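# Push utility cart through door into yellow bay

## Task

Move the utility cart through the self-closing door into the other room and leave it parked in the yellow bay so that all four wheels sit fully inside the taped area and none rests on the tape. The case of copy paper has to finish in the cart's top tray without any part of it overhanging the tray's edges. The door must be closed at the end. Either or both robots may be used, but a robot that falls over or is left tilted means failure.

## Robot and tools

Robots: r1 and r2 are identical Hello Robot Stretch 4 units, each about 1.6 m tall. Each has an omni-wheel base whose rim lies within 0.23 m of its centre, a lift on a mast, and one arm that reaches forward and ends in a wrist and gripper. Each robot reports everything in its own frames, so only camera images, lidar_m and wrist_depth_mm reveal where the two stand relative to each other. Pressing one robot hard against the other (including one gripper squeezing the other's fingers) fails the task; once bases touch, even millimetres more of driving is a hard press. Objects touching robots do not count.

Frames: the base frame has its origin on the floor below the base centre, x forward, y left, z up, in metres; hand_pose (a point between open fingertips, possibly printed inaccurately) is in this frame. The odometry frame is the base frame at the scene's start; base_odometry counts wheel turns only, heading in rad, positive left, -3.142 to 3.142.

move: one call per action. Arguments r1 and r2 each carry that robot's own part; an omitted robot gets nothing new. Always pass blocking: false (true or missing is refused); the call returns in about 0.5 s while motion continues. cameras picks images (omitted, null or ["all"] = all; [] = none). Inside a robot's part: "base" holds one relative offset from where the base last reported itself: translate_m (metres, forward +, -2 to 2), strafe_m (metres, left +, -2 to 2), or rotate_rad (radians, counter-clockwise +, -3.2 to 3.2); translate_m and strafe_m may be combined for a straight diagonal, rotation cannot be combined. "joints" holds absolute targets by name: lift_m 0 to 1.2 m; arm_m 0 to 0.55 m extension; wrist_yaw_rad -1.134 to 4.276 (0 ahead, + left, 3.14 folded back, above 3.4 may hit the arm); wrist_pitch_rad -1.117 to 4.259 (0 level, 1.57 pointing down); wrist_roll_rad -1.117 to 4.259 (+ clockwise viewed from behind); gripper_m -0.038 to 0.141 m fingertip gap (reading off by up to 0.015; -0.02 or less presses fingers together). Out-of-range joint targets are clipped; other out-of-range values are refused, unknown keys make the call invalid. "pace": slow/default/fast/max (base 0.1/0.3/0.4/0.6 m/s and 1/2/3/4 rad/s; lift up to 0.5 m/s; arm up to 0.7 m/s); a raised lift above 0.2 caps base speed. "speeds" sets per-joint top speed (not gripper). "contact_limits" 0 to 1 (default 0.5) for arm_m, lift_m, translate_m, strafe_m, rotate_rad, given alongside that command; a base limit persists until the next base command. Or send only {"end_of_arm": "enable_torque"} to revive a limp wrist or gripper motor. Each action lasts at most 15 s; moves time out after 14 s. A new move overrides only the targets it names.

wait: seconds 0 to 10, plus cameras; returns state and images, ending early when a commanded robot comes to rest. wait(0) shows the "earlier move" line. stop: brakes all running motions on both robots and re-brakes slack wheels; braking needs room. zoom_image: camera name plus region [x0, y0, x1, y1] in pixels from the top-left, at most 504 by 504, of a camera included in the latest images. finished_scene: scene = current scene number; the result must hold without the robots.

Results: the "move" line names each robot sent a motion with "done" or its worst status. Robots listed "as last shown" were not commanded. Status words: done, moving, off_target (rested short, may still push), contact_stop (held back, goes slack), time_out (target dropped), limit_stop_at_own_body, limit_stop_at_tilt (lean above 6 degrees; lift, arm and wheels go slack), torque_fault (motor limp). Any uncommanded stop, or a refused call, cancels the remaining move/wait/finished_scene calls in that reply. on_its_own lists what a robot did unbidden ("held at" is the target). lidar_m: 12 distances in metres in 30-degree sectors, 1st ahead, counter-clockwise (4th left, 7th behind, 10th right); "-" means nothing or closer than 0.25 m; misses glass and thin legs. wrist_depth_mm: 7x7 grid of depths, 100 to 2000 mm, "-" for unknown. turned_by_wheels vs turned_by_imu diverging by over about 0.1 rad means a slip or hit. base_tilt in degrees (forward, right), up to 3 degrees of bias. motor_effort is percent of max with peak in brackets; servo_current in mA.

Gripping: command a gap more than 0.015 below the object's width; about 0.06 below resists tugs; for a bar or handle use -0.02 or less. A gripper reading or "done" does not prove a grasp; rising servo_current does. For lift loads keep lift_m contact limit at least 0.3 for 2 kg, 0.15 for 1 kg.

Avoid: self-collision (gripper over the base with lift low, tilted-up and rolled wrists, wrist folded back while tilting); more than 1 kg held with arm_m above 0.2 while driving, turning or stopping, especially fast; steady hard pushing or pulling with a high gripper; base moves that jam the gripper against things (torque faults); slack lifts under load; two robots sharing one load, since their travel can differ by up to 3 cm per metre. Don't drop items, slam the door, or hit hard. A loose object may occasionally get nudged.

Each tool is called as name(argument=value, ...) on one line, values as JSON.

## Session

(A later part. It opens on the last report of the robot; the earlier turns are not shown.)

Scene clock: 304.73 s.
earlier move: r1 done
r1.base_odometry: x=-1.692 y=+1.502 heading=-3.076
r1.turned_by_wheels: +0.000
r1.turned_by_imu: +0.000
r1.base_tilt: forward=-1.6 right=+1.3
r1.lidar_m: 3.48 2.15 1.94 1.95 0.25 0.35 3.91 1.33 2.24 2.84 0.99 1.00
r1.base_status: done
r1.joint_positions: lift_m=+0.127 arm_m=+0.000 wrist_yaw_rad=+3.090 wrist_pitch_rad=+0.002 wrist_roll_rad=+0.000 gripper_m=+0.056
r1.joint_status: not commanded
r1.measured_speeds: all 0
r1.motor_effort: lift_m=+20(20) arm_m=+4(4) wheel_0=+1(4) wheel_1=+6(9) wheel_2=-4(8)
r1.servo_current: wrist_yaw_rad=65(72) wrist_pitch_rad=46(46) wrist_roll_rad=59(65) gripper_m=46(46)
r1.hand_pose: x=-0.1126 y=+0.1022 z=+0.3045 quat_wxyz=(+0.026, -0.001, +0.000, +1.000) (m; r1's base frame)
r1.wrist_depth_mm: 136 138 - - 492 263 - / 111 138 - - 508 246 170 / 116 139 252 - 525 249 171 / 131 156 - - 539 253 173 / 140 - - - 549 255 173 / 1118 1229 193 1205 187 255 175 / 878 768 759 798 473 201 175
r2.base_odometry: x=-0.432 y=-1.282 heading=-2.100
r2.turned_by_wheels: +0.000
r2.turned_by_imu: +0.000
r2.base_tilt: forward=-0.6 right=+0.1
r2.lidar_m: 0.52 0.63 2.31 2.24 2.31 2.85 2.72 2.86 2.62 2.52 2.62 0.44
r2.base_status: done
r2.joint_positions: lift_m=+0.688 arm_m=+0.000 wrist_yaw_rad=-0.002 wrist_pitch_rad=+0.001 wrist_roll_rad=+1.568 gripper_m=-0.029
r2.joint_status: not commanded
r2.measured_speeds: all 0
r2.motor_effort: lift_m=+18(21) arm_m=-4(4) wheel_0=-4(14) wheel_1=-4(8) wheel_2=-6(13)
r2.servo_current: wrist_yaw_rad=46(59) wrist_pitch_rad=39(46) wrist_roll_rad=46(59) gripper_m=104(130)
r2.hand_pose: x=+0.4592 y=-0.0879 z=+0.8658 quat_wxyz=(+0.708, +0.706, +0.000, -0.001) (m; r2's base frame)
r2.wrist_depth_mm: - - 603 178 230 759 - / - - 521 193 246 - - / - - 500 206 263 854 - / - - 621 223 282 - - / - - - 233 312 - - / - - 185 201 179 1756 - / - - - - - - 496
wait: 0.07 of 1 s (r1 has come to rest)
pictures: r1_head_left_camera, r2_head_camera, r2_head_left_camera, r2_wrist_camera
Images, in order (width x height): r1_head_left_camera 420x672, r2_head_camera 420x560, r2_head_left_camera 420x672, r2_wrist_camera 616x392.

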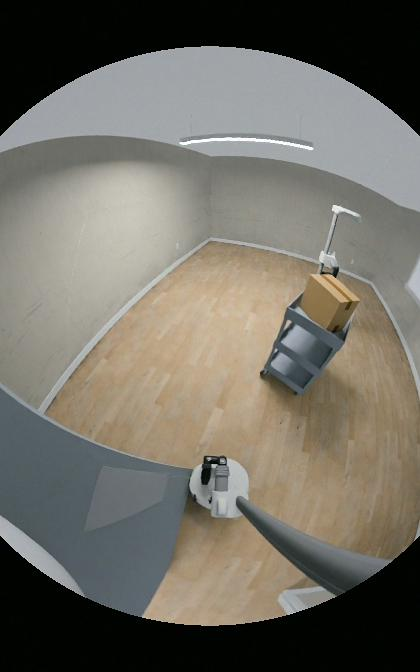

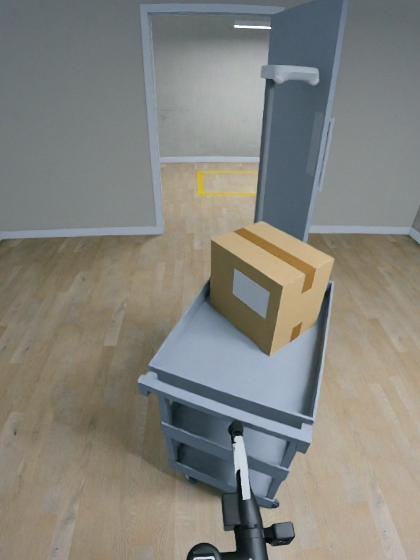

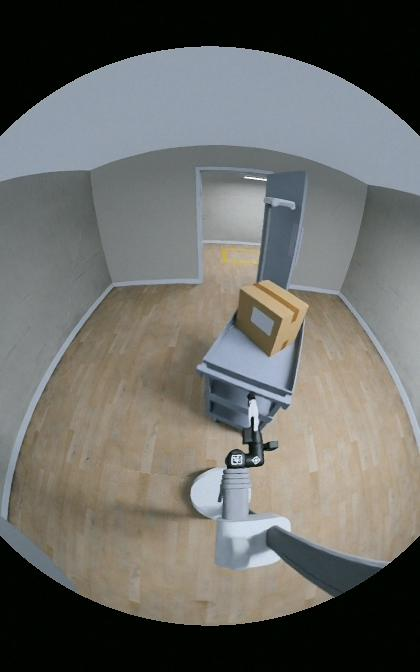

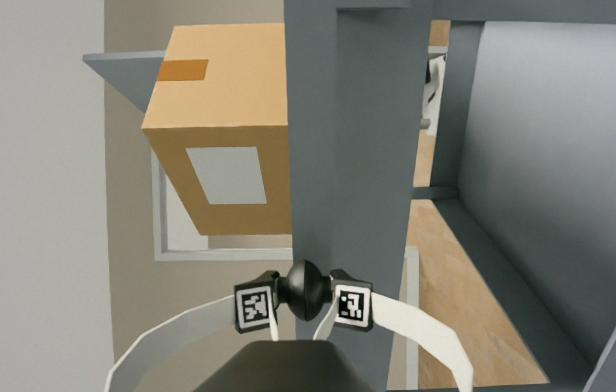

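move(r2={"base":{"translate_m":-0.1},"joints":{"gripper_m":0.13},"pace":"default"}, blocking=false, cameras=[])

wait(seconds=1.5, cameras=[])

move(r2={"base":{"rotate_rad":-0.43},"pace":"default"}, blocking=false, cameras=[])

wait(seconds=1.5, cameras=[])

move(r2={"base":{"strafe_m":0.31},"pace":"default"}, blocking=false, cameras=[])

wait(seconds=2.5, cameras=["r2_head_camera","r2_wrist_camera","r1_head_left_camera"])

Scene clock: 341.67 s.
move: r2 moving
r1: as last shown
r1.lidar_m: 3.50 2.19 1.95 1.97 0.25 0.35 3.92 1.36 2.26 2.82 1.01 0.99
r1.motor_effort: lift_m=+20(20) arm_m=+4(4) wheel_0=+0(1) wheel_1=+6(6) wheel_2=-4(4)
r1.servo_current: wrist_yaw_rad=33(59) wrist_pitch_rad=39(52) wrist_roll_rad=59(59) gripper_m=39(46)
r1.wrist_depth_mm: 136 138 - - 492 260 - / 110 139 - - 508 245 169 / 116 139 252 - 525 249 171 / 131 155 - - 535 252 173 / 140 - - - 544 254 174 / 1098 1255 193 1205 187 256 174 / 878 759 759 798 466 201 175
r2.base_odometry: x=-0.417 y=-1.255 heading=-2.100
r2.turned_by_wheels: +0.000
r2.turned_by_imu: +0.000
r2.base_tilt: forward=-0.7 right=+0.0
r2.lidar_m: 0.52 3.17 2.33 2.23 2.32 2.79 2.70 2.83 2.62 2.52 2.64 0.47
r2.base_status: translate_m moving
r2.joint_positions: lift_m=+0.688 arm_m=+0.000 wrist_yaw_rad=-0.002 wrist_pitch_rad=+0.001 wrist_roll_rad=+1.568 gripper_m=-0.003
r2.joint_status: gripper_m moving
r2.measured_speeds: translate_m=-0.121 strafe_m=+0.001 rotate_rad=+0.001 lift_m=+0.000 arm_m=+0.000 wrist_yaw_rad=+0.000 wrist_pitch_rad=+0.000 wrist_roll_rad=+0.000
r2.motor_effort: lift_m=+18(18) arm_m=-4(4) wheel_0=-9(10) wheel_1=-8(9) wheel_2=+12(12)
r2.servo_current: wrist_yaw_rad=52(59) wrist_pitch_rad=39(39) wrist_roll_rad=46(59) gripper_m=65(124)
r2.hand_pose: x=+0.4592 y=-0.0879 z=+0.8658 quat_wxyz=(+0.708, +0.706, +0.000, -0.001) (m; r2's base frame)
r2.wrist_depth_mm: - - - 201 253 258 - / - - 559 262 271 831 - / - - 521 231 289 - - / - - 640 300 312 - - / - - - 262 342 - - / - - 187 193 182 1863 - / - - - - - 1499 500
pictures: none
No camera images: "cameras" was empty.

Scene clock: 343.17 s.
earlier move: r2 moving
r1.base_odometry: x=-1.692 y=+1.502 heading=-3.076
r1.turned_by_wheels: +0.000
r1.turned_by_imu: +0.000
r1.base_tilt: forward=-1.6 right=+1.3
r1.lidar_m: 3.48 2.17 1.93 1.96 0.25 0.34 3.93 1.35 2.21 2.82 1.03 0.99
r1.base_status: not commanded
r1.joint_positions: lift_m=+0.127 arm_m=+0.000 wrist_yaw_rad=+3.090 wrist_pitch_rad=+0.002 wrist_roll_rad=+0.000 gripper_m=+0.056
r1.joint_status: not commanded
r1.measured_speeds: all 0
r1.motor_effort: lift_m=+20(20) arm_m=+4(4) wheel_0=+1(1) wheel_1=+6(6) wheel_2=-4(4)
r1.servo_current: wrist_yaw_rad=59(72) wrist_pitch_rad=46(52) wrist_roll_rad=46(59) gripper_m=46(46)
r1.hand_pose: x=-0.1126 y=+0.1022 z=+0.3045 quat_wxyz=(+0.026, -0.001, +0.000, +1.000) (m; r1's base frame)
r1.wrist_depth_mm: 136 138 - - 488 262 - / 110 138 - - 512 246 169 / 116 139 251 - 517 249 171 / 131 156 - - 530 253 173 / 140 - - - 549 254 174 / 1138 1229 194 1205 187 255 175 / 878 759 759 798 473 200 175
r2.base_odometry: x=-0.382 y=-1.196 heading=-2.100
r2.turned_by_wheels: +0.000
r2.turned_by_imu: +0.000
r2.base_tilt: forward=-0.7 right=+0.1
r2.lidar_m: 0.54 3.17 2.32 2.24 2.30 2.76 2.63 2.73 2.61 2.52 2.63 0.53
r2.base_status: done
r2.joint_positions: lift_m=+0.688 arm_m=+0.000 wrist_yaw_rad=-0.002 wrist_pitch_rad=+0.001 wrist_roll_rad=+1.568 gripper_m=+0.129
r2.joint_status: gripper_m moving
r2.measured_speeds: all 0
r2.motor_effort: lift_m=+18(18) arm_m=-4(4) wheel_0=-3(11) wheel_1=-2(9) wheel_2=+3(12)
r2.servo_current: wrist_yaw_rad=39(65) wrist_pitch_rad=46(46) wrist_roll_rad=46(59) gripper_m=59(124)
r2.hand_pose: x=+0.4592 y=-0.0879 z=+0.8658 quat_wxyz=(+0.708, +0.706, +0.000, -0.001) (m; r2's base frame)
r2.wrist_depth_mm: - - - - - 854 1138 / - - 654 283 332 831 - / - - 603 353 362 - - / - - 750 389 394 - - / - - - 418 - - - / - - 217 375 212 - 452 / - - - - - 512 496
wait: 1.50 s; no rest
pictures: none
No camera images: "cameras" was empty.

Scene clock: 343.67 s.
earlier move: r2 done
move: r2 moving
r1: as last shown
r1.lidar_m: 3.47 2.17 1.95 1.96 0.25 0.32 3.91 1.33 2.24 2.82 1.00 0.98
r1.servo_current: wrist_yaw_rad=39(59) wrist_pitch_rad=39(46) wrist_roll_rad=46(59) gripper_m=39(46)
r1.wrist_depth_mm: 136 138 - - 488 260 - / 110 138 - - 504 246 170 / 116 138 251 - 525 249 172 / 130 156 - - 535 252 173 / 140 - - - 544 254 174 / 1138 1229 193 1205 187 255 174 / 866 768 768 809 473 200 175
r2.base_odometry: x=-0.382 y=-1.196 heading=-2.350
r2.turned_by_wheels: -0.249
r2.turned_by_imu: -0.242
r2.base_tilt: forward=-0.7 right=+0.0
r2.lidar_m: 0.53 0.62 2.56 2.25 2.24 2.63 2.62 2.65 2.88 2.51 2.51 2.94
r2.base_status: rotate_rad moving
r2.joint_positions: lift_m=+0.688 arm_m=+0.000 wrist_yaw_rad=-0.002 wrist_pitch_rad=+0.001 wrist_roll_rad=+1.568 gripper_m=+0.130
r2.joint_status: all done
r2.measured_speeds: translate_m=-0.003 strafe_m=+0.000 rotate_rad=-0.914 lift_m=+0.000 arm_m=+0.000 wrist_yaw_rad=+0.000 wrist_pitch_rad=+0.000 wrist_roll_rad=+0.000
r2.motor_effort: lift_m=+18(18) arm_m=-4(4) wheel_0=+7(9) wheel_1=+8(10) wheel_2=+8(11)
r2.servo_current: wrist_yaw_rad=52(59) wrist_pitch_rad=39(39) wrist_roll_rad=52(59) gripper_m=52(59)
r2.hand_pose: x=+0.4592 y=-0.0879 z=+0.8658 quat_wxyz=(+0.708, +0.706, +0.000, -0.001) (m; r2's base frame)
r2.wrist_depth_mm: - - - - - 1708 1182 / - - - - - 1756 1205 / - - - - - 1499 1118 / - - 707 415 375 377 375 / - - 634 384 382 - - / - - 683 329 213 - - / - - - - - - -
pictures: none
No camera images: "cameras" was empty.

Scene clock: 344.40 s.
earlier move: r2 done
r1.base_odometry: x=-1.692 y=+1.502 heading=-3.076
r1.turned_by_wheels: +0.000
r1.turned_by_imu: +0.000
r1.base_tilt: forward=-1.6 right=+1.3
r1.lidar_m: 3.48 2.15 1.94 1.95 0.25 0.33 3.91 1.34 2.24 2.83 1.03 0.99
r1.base_status: not commanded
r1.joint_positions: lift_m=+0.127 arm_m=+0.000 wrist_yaw_rad=+3.090 wrist_pitch_rad=+0.002 wrist_roll_rad=+0.000 gripper_m=+0.056
r1.joint_status: not commanded
r1.measured_speeds: all 0
r1.motor_effort: lift_m=+20(20) arm_m=+4(4) wheel_0=+0(1) wheel_1=+5(6) wheel_2=-4(4)
r1.servo_current: wrist_yaw_rad=46(72) wrist_pitch_rad=39(46) wrist_roll_rad=33(65) gripper_m=39(52)
r1.hand_pose: x=-0.1126 y=+0.1022 z=+0.3045 quat_wxyz=(+0.026, -0.001, +0.000, +1.000) (m; r1's base frame)
r1.wrist_depth_mm: 136 138 - - 488 262 - / 110 138 - - 504 246 170 / 116 139 252 - 525 248 171 / 131 156 - - 535 253 173 / 140 - - - 549 253 174 / 1118 1229 194 1205 188 255 175 / 878 768 759 809 473 200 175
r2.base_odometry: x=-0.382 y=-1.196 heading=-2.530
r2.turned_by_wheels: -0.180
r2.turned_by_imu: -0.175
r2.base_tilt: forward=-0.7 right=+0.1
r2.lidar_m: 0.54 0.57 2.92 2.27 2.23 2.40 2.67 2.63 2.84 2.57 2.51 2.69
r2.base_status: done
r2.joint_positions: lift_m=+0.688 arm_m=+0.000 wrist_yaw_rad=-0.002 wrist_pitch_rad=+0.001 wrist_roll_rad=+1.568 gripper_m=+0.130
r2.joint_status: all done
r2.measured_speeds: all 0
r2.motor_effort: lift_m=+18(18) arm_m=-4(4) wheel_0=+3(9) wheel_1=+2(10) wheel_2=+4(11)
r2.servo_current: wrist_yaw_rad=39(59) wrist_pitch_rad=46(46) wrist_roll_rad=46(59) gripper_m=46(59)
r2.hand_pose: x=+0.4592 y=-0.0879 z=+0.8658 quat_wxyz=(+0.708, +0.706, +0.000, -0.001) (m; r2's base frame)
r2.wrist_depth_mm: - - - - - 1661 1182 / - - - - - 1808 1182 / - - - - - 1708 1205 / - - - - - 1756 1205 / - - - 798 - 931 991 / - - 217 415 213 392 392 / - - 621 - - - -
wait: 0.73 of 1.5 s (r2 has come to rest)
pictures: none
No camera images: "cameras" was empty.

Scene clock: 344.90 s.
move: r2 moving
r1: as last shown
r1.lidar_m: 3.49 2.18 1.94 1.96 0.25 0.35 3.90 1.34 2.21 2.83 0.97 1.00
r1.motor_effort: lift_m=+20(20) arm_m=+4(4) wheel_0=+1(1) wheel_1=+5(6) wheel_2=-4(4)
r1.servo_current: wrist_yaw_rad=39(65) wrist_pitch_rad=46(46) wrist_roll_rad=52(59) gripper_m=39(46)
r1.wrist_depth_mm: 136 138 - - 488 263 - / 111 139 - - 504 245 170 / 116 138 252 - 521 248 171 / 131 155 - - 535 253 173 / 139 - - - 544 254 173 / 1098 1229 194 1205 187 255 175 / 866 768 768 788 473 200 174
r2.base_odometry: x=-0.361 y=-1.225 heading=-2.530
r2.turned_by_wheels: +0.000
r2.turned_by_imu: +0.000
r2.base_tilt: forward=-0.7 right=+0.1
r2.lidar_m: 0.55 0.58 2.83 2.24 2.20 2.36 2.68 2.65 2.85 2.59 2.53 2.74
r2.base_status: strafe_m moving
r2.joint_positions: lift_m=+0.688 arm_m=+0.000 wrist_yaw_rad=-0.002 wrist_pitch_rad=+0.001 wrist_roll_rad=+1.568 gripper_m=+0.130
r2.joint_status: not commanded
r2.measured_speeds: translate_m=-0.001 strafe_m=+0.140 rotate_rad=+0.004 lift_m=+0.000 arm_m=+0.000 wrist_yaw_rad=+0.000 wrist_pitch_rad=+0.000 wrist_roll_rad=+0.000
r2.motor_effort: lift_m=+18(18) arm_m=-4(4) wheel_0=-13(13) wheel_1=+11(12) wheel_2=-1(5)
r2.servo_current: wrist_yaw_rad=46(59) wrist_pitch_rad=39(46) wrist_roll_rad=39(59) gripper_m=52(52)
r2.hand_pose: x=+0.4592 y=-0.0879 z=+0.8658 quat_wxyz=(+0.708, +0.706, +0.000, -0.001) (m; r2's base frame)
r2.wrist_depth_mm: - - - - - 1708 1182 / - - - - - 1756 1182 / - - - - - 1756 1205 / - - - - - 1756 1229 / - - - 647 976 603 477 / - - 218 324 195 389 - / - - 627 - - - -
pictures: none
No camera images: "cameras" was empty.

Scene clock: 346.77 s.
earlier move: r2 done
r1.base_odometry: x=-1.692 y=+1.502 heading=-3.076
r1.turned_by_wheels: +0.000
r1.turned_by_imu: +0.000
r1.base_tilt: forward=-1.6 right=+1.3
r1.lidar_m: 3.50 2.18 1.92 1.93 0.25 0.33 3.91 1.33 2.24 2.82 0.98 0.99
r1.base_status: not commanded
r1.joint_positions: lift_m=+0.127 arm_m=+0.000 wrist_yaw_rad=+3.090 wrist_pitch_rad=+0.002 wrist_roll_rad=+0.000 gripper_m=+0.056
r1.joint_status: not commanded
r1.measured_speeds: all 0
r1.motor_effort: lift_m=+20(20) arm_m=+4(4) wheel_0=+1(1) wheel_1=+6(6) wheel_2=-4(4)
r1.servo_current: wrist_yaw_rad=46(72) wrist_pitch_rad=33(52) wrist_roll_rad=52(65) gripper_m=46(46)
r1.hand_pose: x=-0.1126 y=+0.1022 z=+0.3045 quat_wxyz=(+0.026, -0.001, +0.000, +1.000) (m; r1's base frame)
r1.wrist_depth_mm: 136 138 - - 492 260 - / 110 138 - - 512 245 169 / 116 138 252 - 525 248 171 / 131 156 - - 535 253 174 / 140 - - - 549 253 174 / 1138 1255 193 1182 187 256 175 / 878 759 759 788 473 200 175
r2.base_odometry: x=-0.204 y=-1.450 heading=-2.529
r2.turned_by_wheels: +0.000
r2.turned_by_imu: +0.001
r2.base_tilt: forward=-0.7 right=+0.1
r2.lidar_m: 0.54 3.02 2.54 1.99 1.96 2.06 2.80 2.74 2.99 2.85 2.78 0.59
r2.base_status: done
r2.joint_positions: lift_m=+0.688 arm_m=+0.000 wrist_yaw_rad=-0.002 wrist_pitch_rad=+0.001 wrist_roll_rad=+1.568 gripper_m=+0.130
r2.joint_status: not commanded
r2.measured_speeds: all 0
r2.motor_effort: lift_m=+18(18) arm_m=-4(4) wheel_0=-1(13) wheel_1=+3(12) wheel_2=+0(5)
r2.servo_current: wrist_yaw_rad=46(65) wrist_pitch_rad=39(46) wrist_roll_rad=59(59) gripper_m=46(59)
r2.hand_pose: x=+0.4592 y=-0.0879 z=+0.8658 quat_wxyz=(+0.708, +0.706, +0.000, -0.001) (m; r2's base frame)
r2.wrist_depth_mm: - - - 377 384 387 382 / - - - 375 - 1756 - / - - 699 382 382 - - / - - 627 384 382 - - / - - 691 384 387 - - / - - 217 325 213 - - / - - - - - 1921 517
wait: 1.87 of 2.5 s (r2 has come to rest)
pictures: r1_head_left_camera, r2_head_camera, r2_wrist_camera
Images, in order (width x height): r1_head_left_camera 420x672, r2_head_camera 420x560, r2_wrist_camera 616x392.

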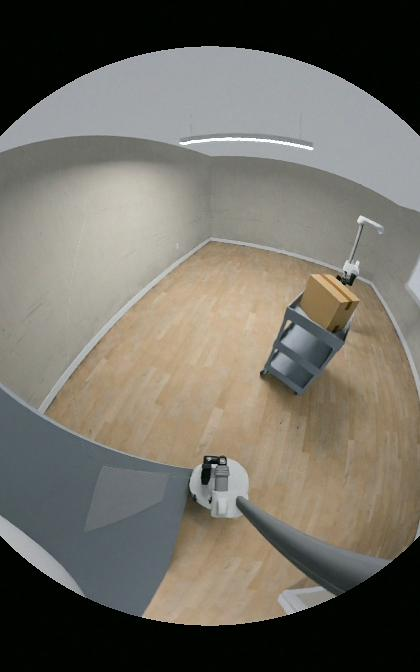

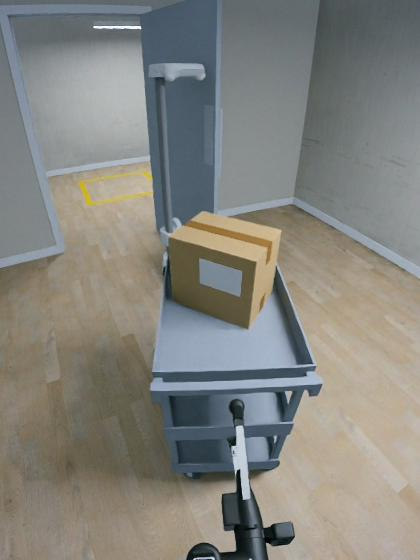

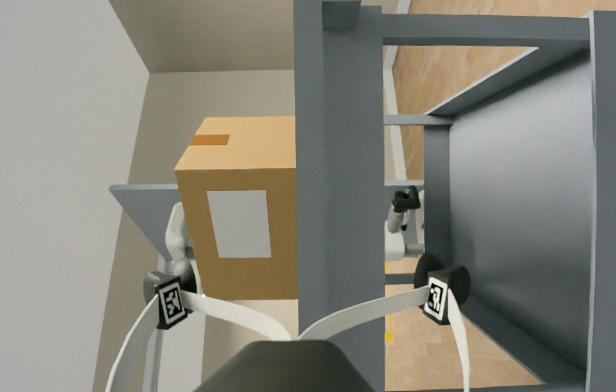

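move(r2={"base":{"translate_m":0.132},"pace":"slow","contact_limits":{"translate_m":0.2}}, blocking=false, cameras=[])

wait(seconds=3, cameras=["r2_wrist_camera"])

move(r2={"joints":{"gripper_m":-0.038}}, blocking=false, cameras=[])

wait(seconds=2.5, cameras=["r2_wrist_camera","r2_head_camera"])

Scene clock: 356.43 s.
move: r2 moving
r1: as last shown
r1.lidar_m: 3.48 2.17 1.94 1.97 0.25 0.34 3.90 1.34 2.22 2.82 1.02 1.00
r1.servo_current: wrist_yaw_rad=52(65) wrist_pitch_rad=39(46) wrist_roll_rad=46(59) gripper_m=39(46)
r1.wrist_depth_mm: 136 138 - - 488 263 - / 111 138 - - 504 246 170 / 116 138 252 - 521 248 171 / 131 156 - - 530 253 173 / 140 - - - 544 255 174 / 1118 1255 193 1205 187 256 174 / 866 759 768 798 473 200 174
r2.base_odometry: x=-0.214 y=-1.457 heading=-2.529
r2.turned_by_wheels: +0.000
r2.turned_by_imu: +0.001
r2.base_tilt: forward=-0.6 right=+0.1
r2.lidar_m: 0.53 3.05 2.56 2.00 1.94 2.07 2.82 2.75 2.99 2.85 2.78 0.56
r2.base_status: translate_m moving
r2.joint_positions: lift_m=+0.688 arm_m=+0.000 wrist_yaw_rad=-0.002 wrist_pitch_rad=+0.001 wrist_roll_rad=+1.568 gripper_m=+0.130
r2.joint_status: not commanded
r2.measured_speeds: translate_m=+0.049 strafe_m=+0.000 rotate_rad=+0.001 lift_m=+0.000 arm_m=+0.000 wrist_yaw_rad=+0.000 wrist_pitch_rad=+0.000 wrist_roll_rad=+0.000
r2.motor_effort: lift_m=+18(18) arm_m=-4(4) wheel_0=+6(9) wheel_1=+6(8) wheel_2=-9(10)
r2.servo_current: wrist_yaw_rad=46(59) wrist_pitch_rad=39(46) wrist_roll_rad=39(59) gripper_m=52(59)
r2.contact_limits: translate_m 0.2
r2.hand_pose: x=+0.4592 y=-0.0879 z=+0.8658 quat_wxyz=(+0.708, +0.706, +0.000, -0.001) (m; r2's base frame)
r2.wrist_depth_mm: - - - 327 373 387 375 / - - - 368 - 1708 - / - - 683 370 373 - - / - - 621 373 375 - - / - - 668 375 375 - - / - - 218 315 213 - - / - - - - - 1808 512
pictures: none
No camera images: "cameras" was empty.

Scene clock: 358.53 s.
earlier move: r2 done
r1.base_odometry: x=-1.692 y=+1.502 heading=-3.076
r1.turned_by_wheels: +0.000
r1.turned_by_imu: +0.000
r1.base_tilt: forward=-1.6 right=+1.3
r1.lidar_m: 3.49 2.15 1.93 1.94 0.25 0.31 3.92 1.34 2.21 2.83 1.02 1.01
r1.base_status: not commanded
r1.joint_positions: lift_m=+0.127 arm_m=+0.000 wrist_yaw_rad=+3.090 wrist_pitch_rad=+0.002 wrist_roll_rad=+0.000 gripper_m=+0.056
r1.joint_status: not commanded
r1.measured_speeds: all 0
r1.motor_effort: lift_m=+20(20) arm_m=+4(4) wheel_0=+1(2) wheel_1=+6(6) wheel_2=-4(4)
r1.servo_current: wrist_yaw_rad=72(72) wrist_pitch_rad=39(52) wrist_roll_rad=46(72) gripper_m=46(46)
r1.hand_pose: x=-0.1126 y=+0.1022 z=+0.3045 quat_wxyz=(+0.026, -0.001, +0.000, +1.000) (m; r1's base frame)
r1.wrist_depth_mm: 136 138 - - 492 262 - / 111 138 - - 504 246 169 / 116 139 251 - 525 249 171 / 131 156 - - 535 251 173 / 139 - - - 554 255 174 / 1118 1205 193 1182 187 255 175 / 866 759 768 788 473 200 174
r2.base_odometry: x=-0.312 y=-1.525 heading=-2.529
r2.turned_by_wheels: +0.000
r2.turned_by_imu: +0.001
r2.base_tilt: forward=-0.7 right=+0.1
r2.lidar_m: 0.41 0.43 2.61 2.04 1.99 2.16 2.92 2.85 3.08 2.76 2.73 0.44
r2.base_status: done
r2.joint_positions: lift_m=+0.688 arm_m=+0.000 wrist_yaw_rad=-0.002 wrist_pitch_rad=+0.001 wrist_roll_rad=+1.568 gripper_m=+0.130
r2.joint_status: not commanded
r2.measured_speeds: all 0
r2.motor_effort: lift_m=+18(18) arm_m=-4(4) wheel_0=+4(9) wheel_1=+5(8) wheel_2=-5(11)
r2.servo_current: wrist_yaw_rad=46(59) wrist_pitch_rad=39(46) wrist_roll_rad=46(65) gripper_m=46(59)
r2.contact_limits: translate_m 0.2
r2.hand_pose: x=+0.4592 y=-0.0879 z=+0.8658 quat_wxyz=(+0.708, +0.706, +0.000, -0.001) (m; r2's base frame)
r2.wrist_depth_mm: - - - 190 250 1708 1160 / - - - 191 252 778 - / - - 535 192 251 866 - / - - 496 193 253 866 - / - - 539 193 253 854 - / - - 585 195 219 - - / - - - - 255 1708 508
wait: 2.10 of 3 s (r2 has come to rest)
pictures: r2_wrist_camera
Images, in order (width x height): r2_wrist_camera 616x392.

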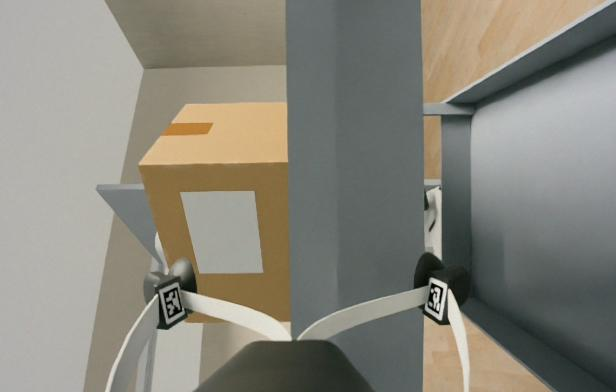

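Scene clock: 359.03 s.
move: r2 moving
r1: as last shown
r1.lidar_m: 3.48 2.14 1.93 1.97 0.25 0.34 3.91 1.33 2.26 2.81 1.02 1.00
r1.motor_effort: lift_m=+20(20) arm_m=+4(4) wheel_0=+0(1) wheel_1=+5(6) wheel_2=-4(4)
r1.servo_current: wrist_yaw_rad=39(65) wrist_pitch_rad=39(52) wrist_roll_rad=39(52) gripper_m=39(46)
r1.wrist_depth_mm: 136 138 - - 488 263 - / 111 138 - - 508 246 169 / 116 139 252 - 530 249 172 / 131 156 - - 539 253 174 / 139 - - - 544 253 174 / 1118 1229 194 1182 188 255 174 / 866 759 750 798 469 200 175
r2.base_odometry: x=-0.312 y=-1.525 heading=-2.529
r2.turned_by_wheels: +0.000
r2.turned_by_imu: +0.000
r2.base_tilt: forward=-0.7 right=+0.1
r2.lidar_m: 0.39 0.42 2.63 2.04 2.00 2.13 2.92 2.87 3.08 2.77 2.74 0.46
r2.base_status: not commanded
r2.joint_positions: lift_m=+0.688 arm_m=+0.000 wrist_yaw_rad=-0.002 wrist_pitch_rad=+0.001 wrist_roll_rad=+1.568 gripper_m=+0.117
r2.joint_status: gripper_m moving
r2.measured_speeds: all 0
r2.motor_effort: lift_m=+18(18) arm_m=-4(4) wheel_0=+4(4) wheel_1=+5(6) wheel_2=-5(5)
r2.servo_current: wrist_yaw_rad=65(65) wrist_pitch_rad=46(46) wrist_roll_rad=39(52) gripper_m=98(111)
r2.contact_limits: translate_m 0.2
r2.hand_pose: x=+0.4592 y=-0.0879 z=+0.8658 quat_wxyz=(+0.708, +0.706, +0.000, -0.001) (m; r2's base frame)
r2.wrist_depth_mm: - - - 190 251 1661 1160 / - - - 191 251 778 - / - - 525 192 251 842 - / - - 496 191 252 842 - / - - 539 194 254 854 - / - - 200 195 200 - - / - - - - 255 1756 512
pictures: none
No camera images: "cameras" was empty.

Scene clock: 360.93 s.
earlier move: r2 done
r1.base_odometry: x=-1.692 y=+1.502 heading=-3.076
r1.turned_by_wheels: +0.000
r1.turned_by_imu: +0.000
r1.base_tilt: forward=-1.6 right=+1.3
r1.lidar_m: 3.49 2.16 1.93 1.97 0.25 0.34 3.92 1.34 2.23 2.83 1.01 1.00
r1.base_status: not commanded
r1.joint_positions: lift_m=+0.127 arm_m=+0.000 wrist_yaw_rad=+3.090 wrist_pitch_rad=+0.002 wrist_roll_rad=+0.000 gripper_m=+0.056
r1.joint_status: not commanded
r1.measured_speeds: all 0
r1.motor_effort: lift_m=+20(20) arm_m=+4(4) wheel_0=+1(1) wheel_1=+6(6) wheel_2=-4(4)
r1.servo_current: wrist_yaw_rad=46(65) wrist_pitch_rad=39(52) wrist_roll_rad=59(59) gripper_m=46(52)
r1.hand_pose: x=-0.1126 y=+0.1022 z=+0.3045 quat_wxyz=(+0.026, -0.001, +0.000, +1.000) (m; r1's base frame)
r1.wrist_depth_mm: 135 138 - - 492 260 - / 111 138 - - 508 245 169 / 116 138 251 - 521 249 171 / 131 155 - - 539 252 173 / 140 - - - 544 254 174 / 1138 1229 195 1205 188 256 174 / 878 750 768 788 469 200 175
r2.base_odometry: x=-0.312 y=-1.525 heading=-2.529
r2.turned_by_wheels: +0.000
r2.turned_by_imu: +0.000
r2.base_tilt: forward=-0.6 right=+0.1
r2.lidar_m: 0.40 0.43 2.62 2.04 2.01 2.14 2.94 2.87 3.12 2.78 2.74 0.43
r2.base_status: not commanded
r2.joint_positions: lift_m=+0.688 arm_m=+0.000 wrist_yaw_rad=+0.000 wrist_pitch_rad=+0.002 wrist_roll_rad=+1.568 gripper_m=-0.036
r2.joint_status: all done
r2.measured_speeds: all 0
r2.motor_effort: lift_m=+18(18) arm_m=-4(4) wheel_0=+3(5) wheel_1=+5(6) wheel_2=-2(5)
r2.servo_current: wrist_yaw_rad=39(65) wrist_pitch_rad=39(46) wrist_roll_rad=39(59) gripper_m=143(338)
r2.contact_limits: translate_m 0.2
r2.hand_pose: x=+0.4593 y=-0.0875 z=+0.8656 quat_wxyz=(+0.708, +0.706, +0.001, -0.001) (m; r2's base frame)
r2.wrist_depth_mm: - - - 175 234 1661 1160 / - - - 176 236 778 - / - - 508 177 236 831 - / - 1983 480 178 238 842 - / - - 535 180 239 842 - / - - 183 180 178 - - / - - - - 243 1576 -
wait: 1.90 of 2.5 s (r2 has come to rest)
pictures: r2_head_camera, r2_wrist_camera
Images, in order (width x height): r2_head_camera 420x560, r2_wrist_camera 616x392.

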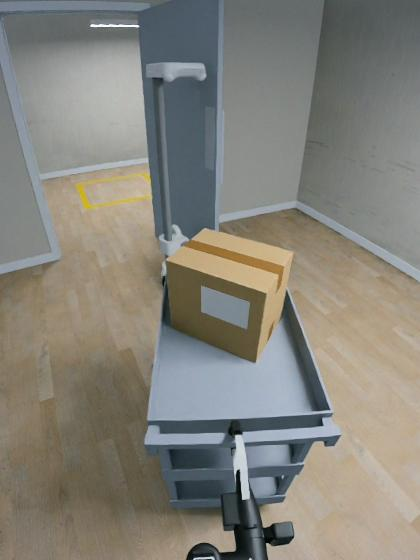

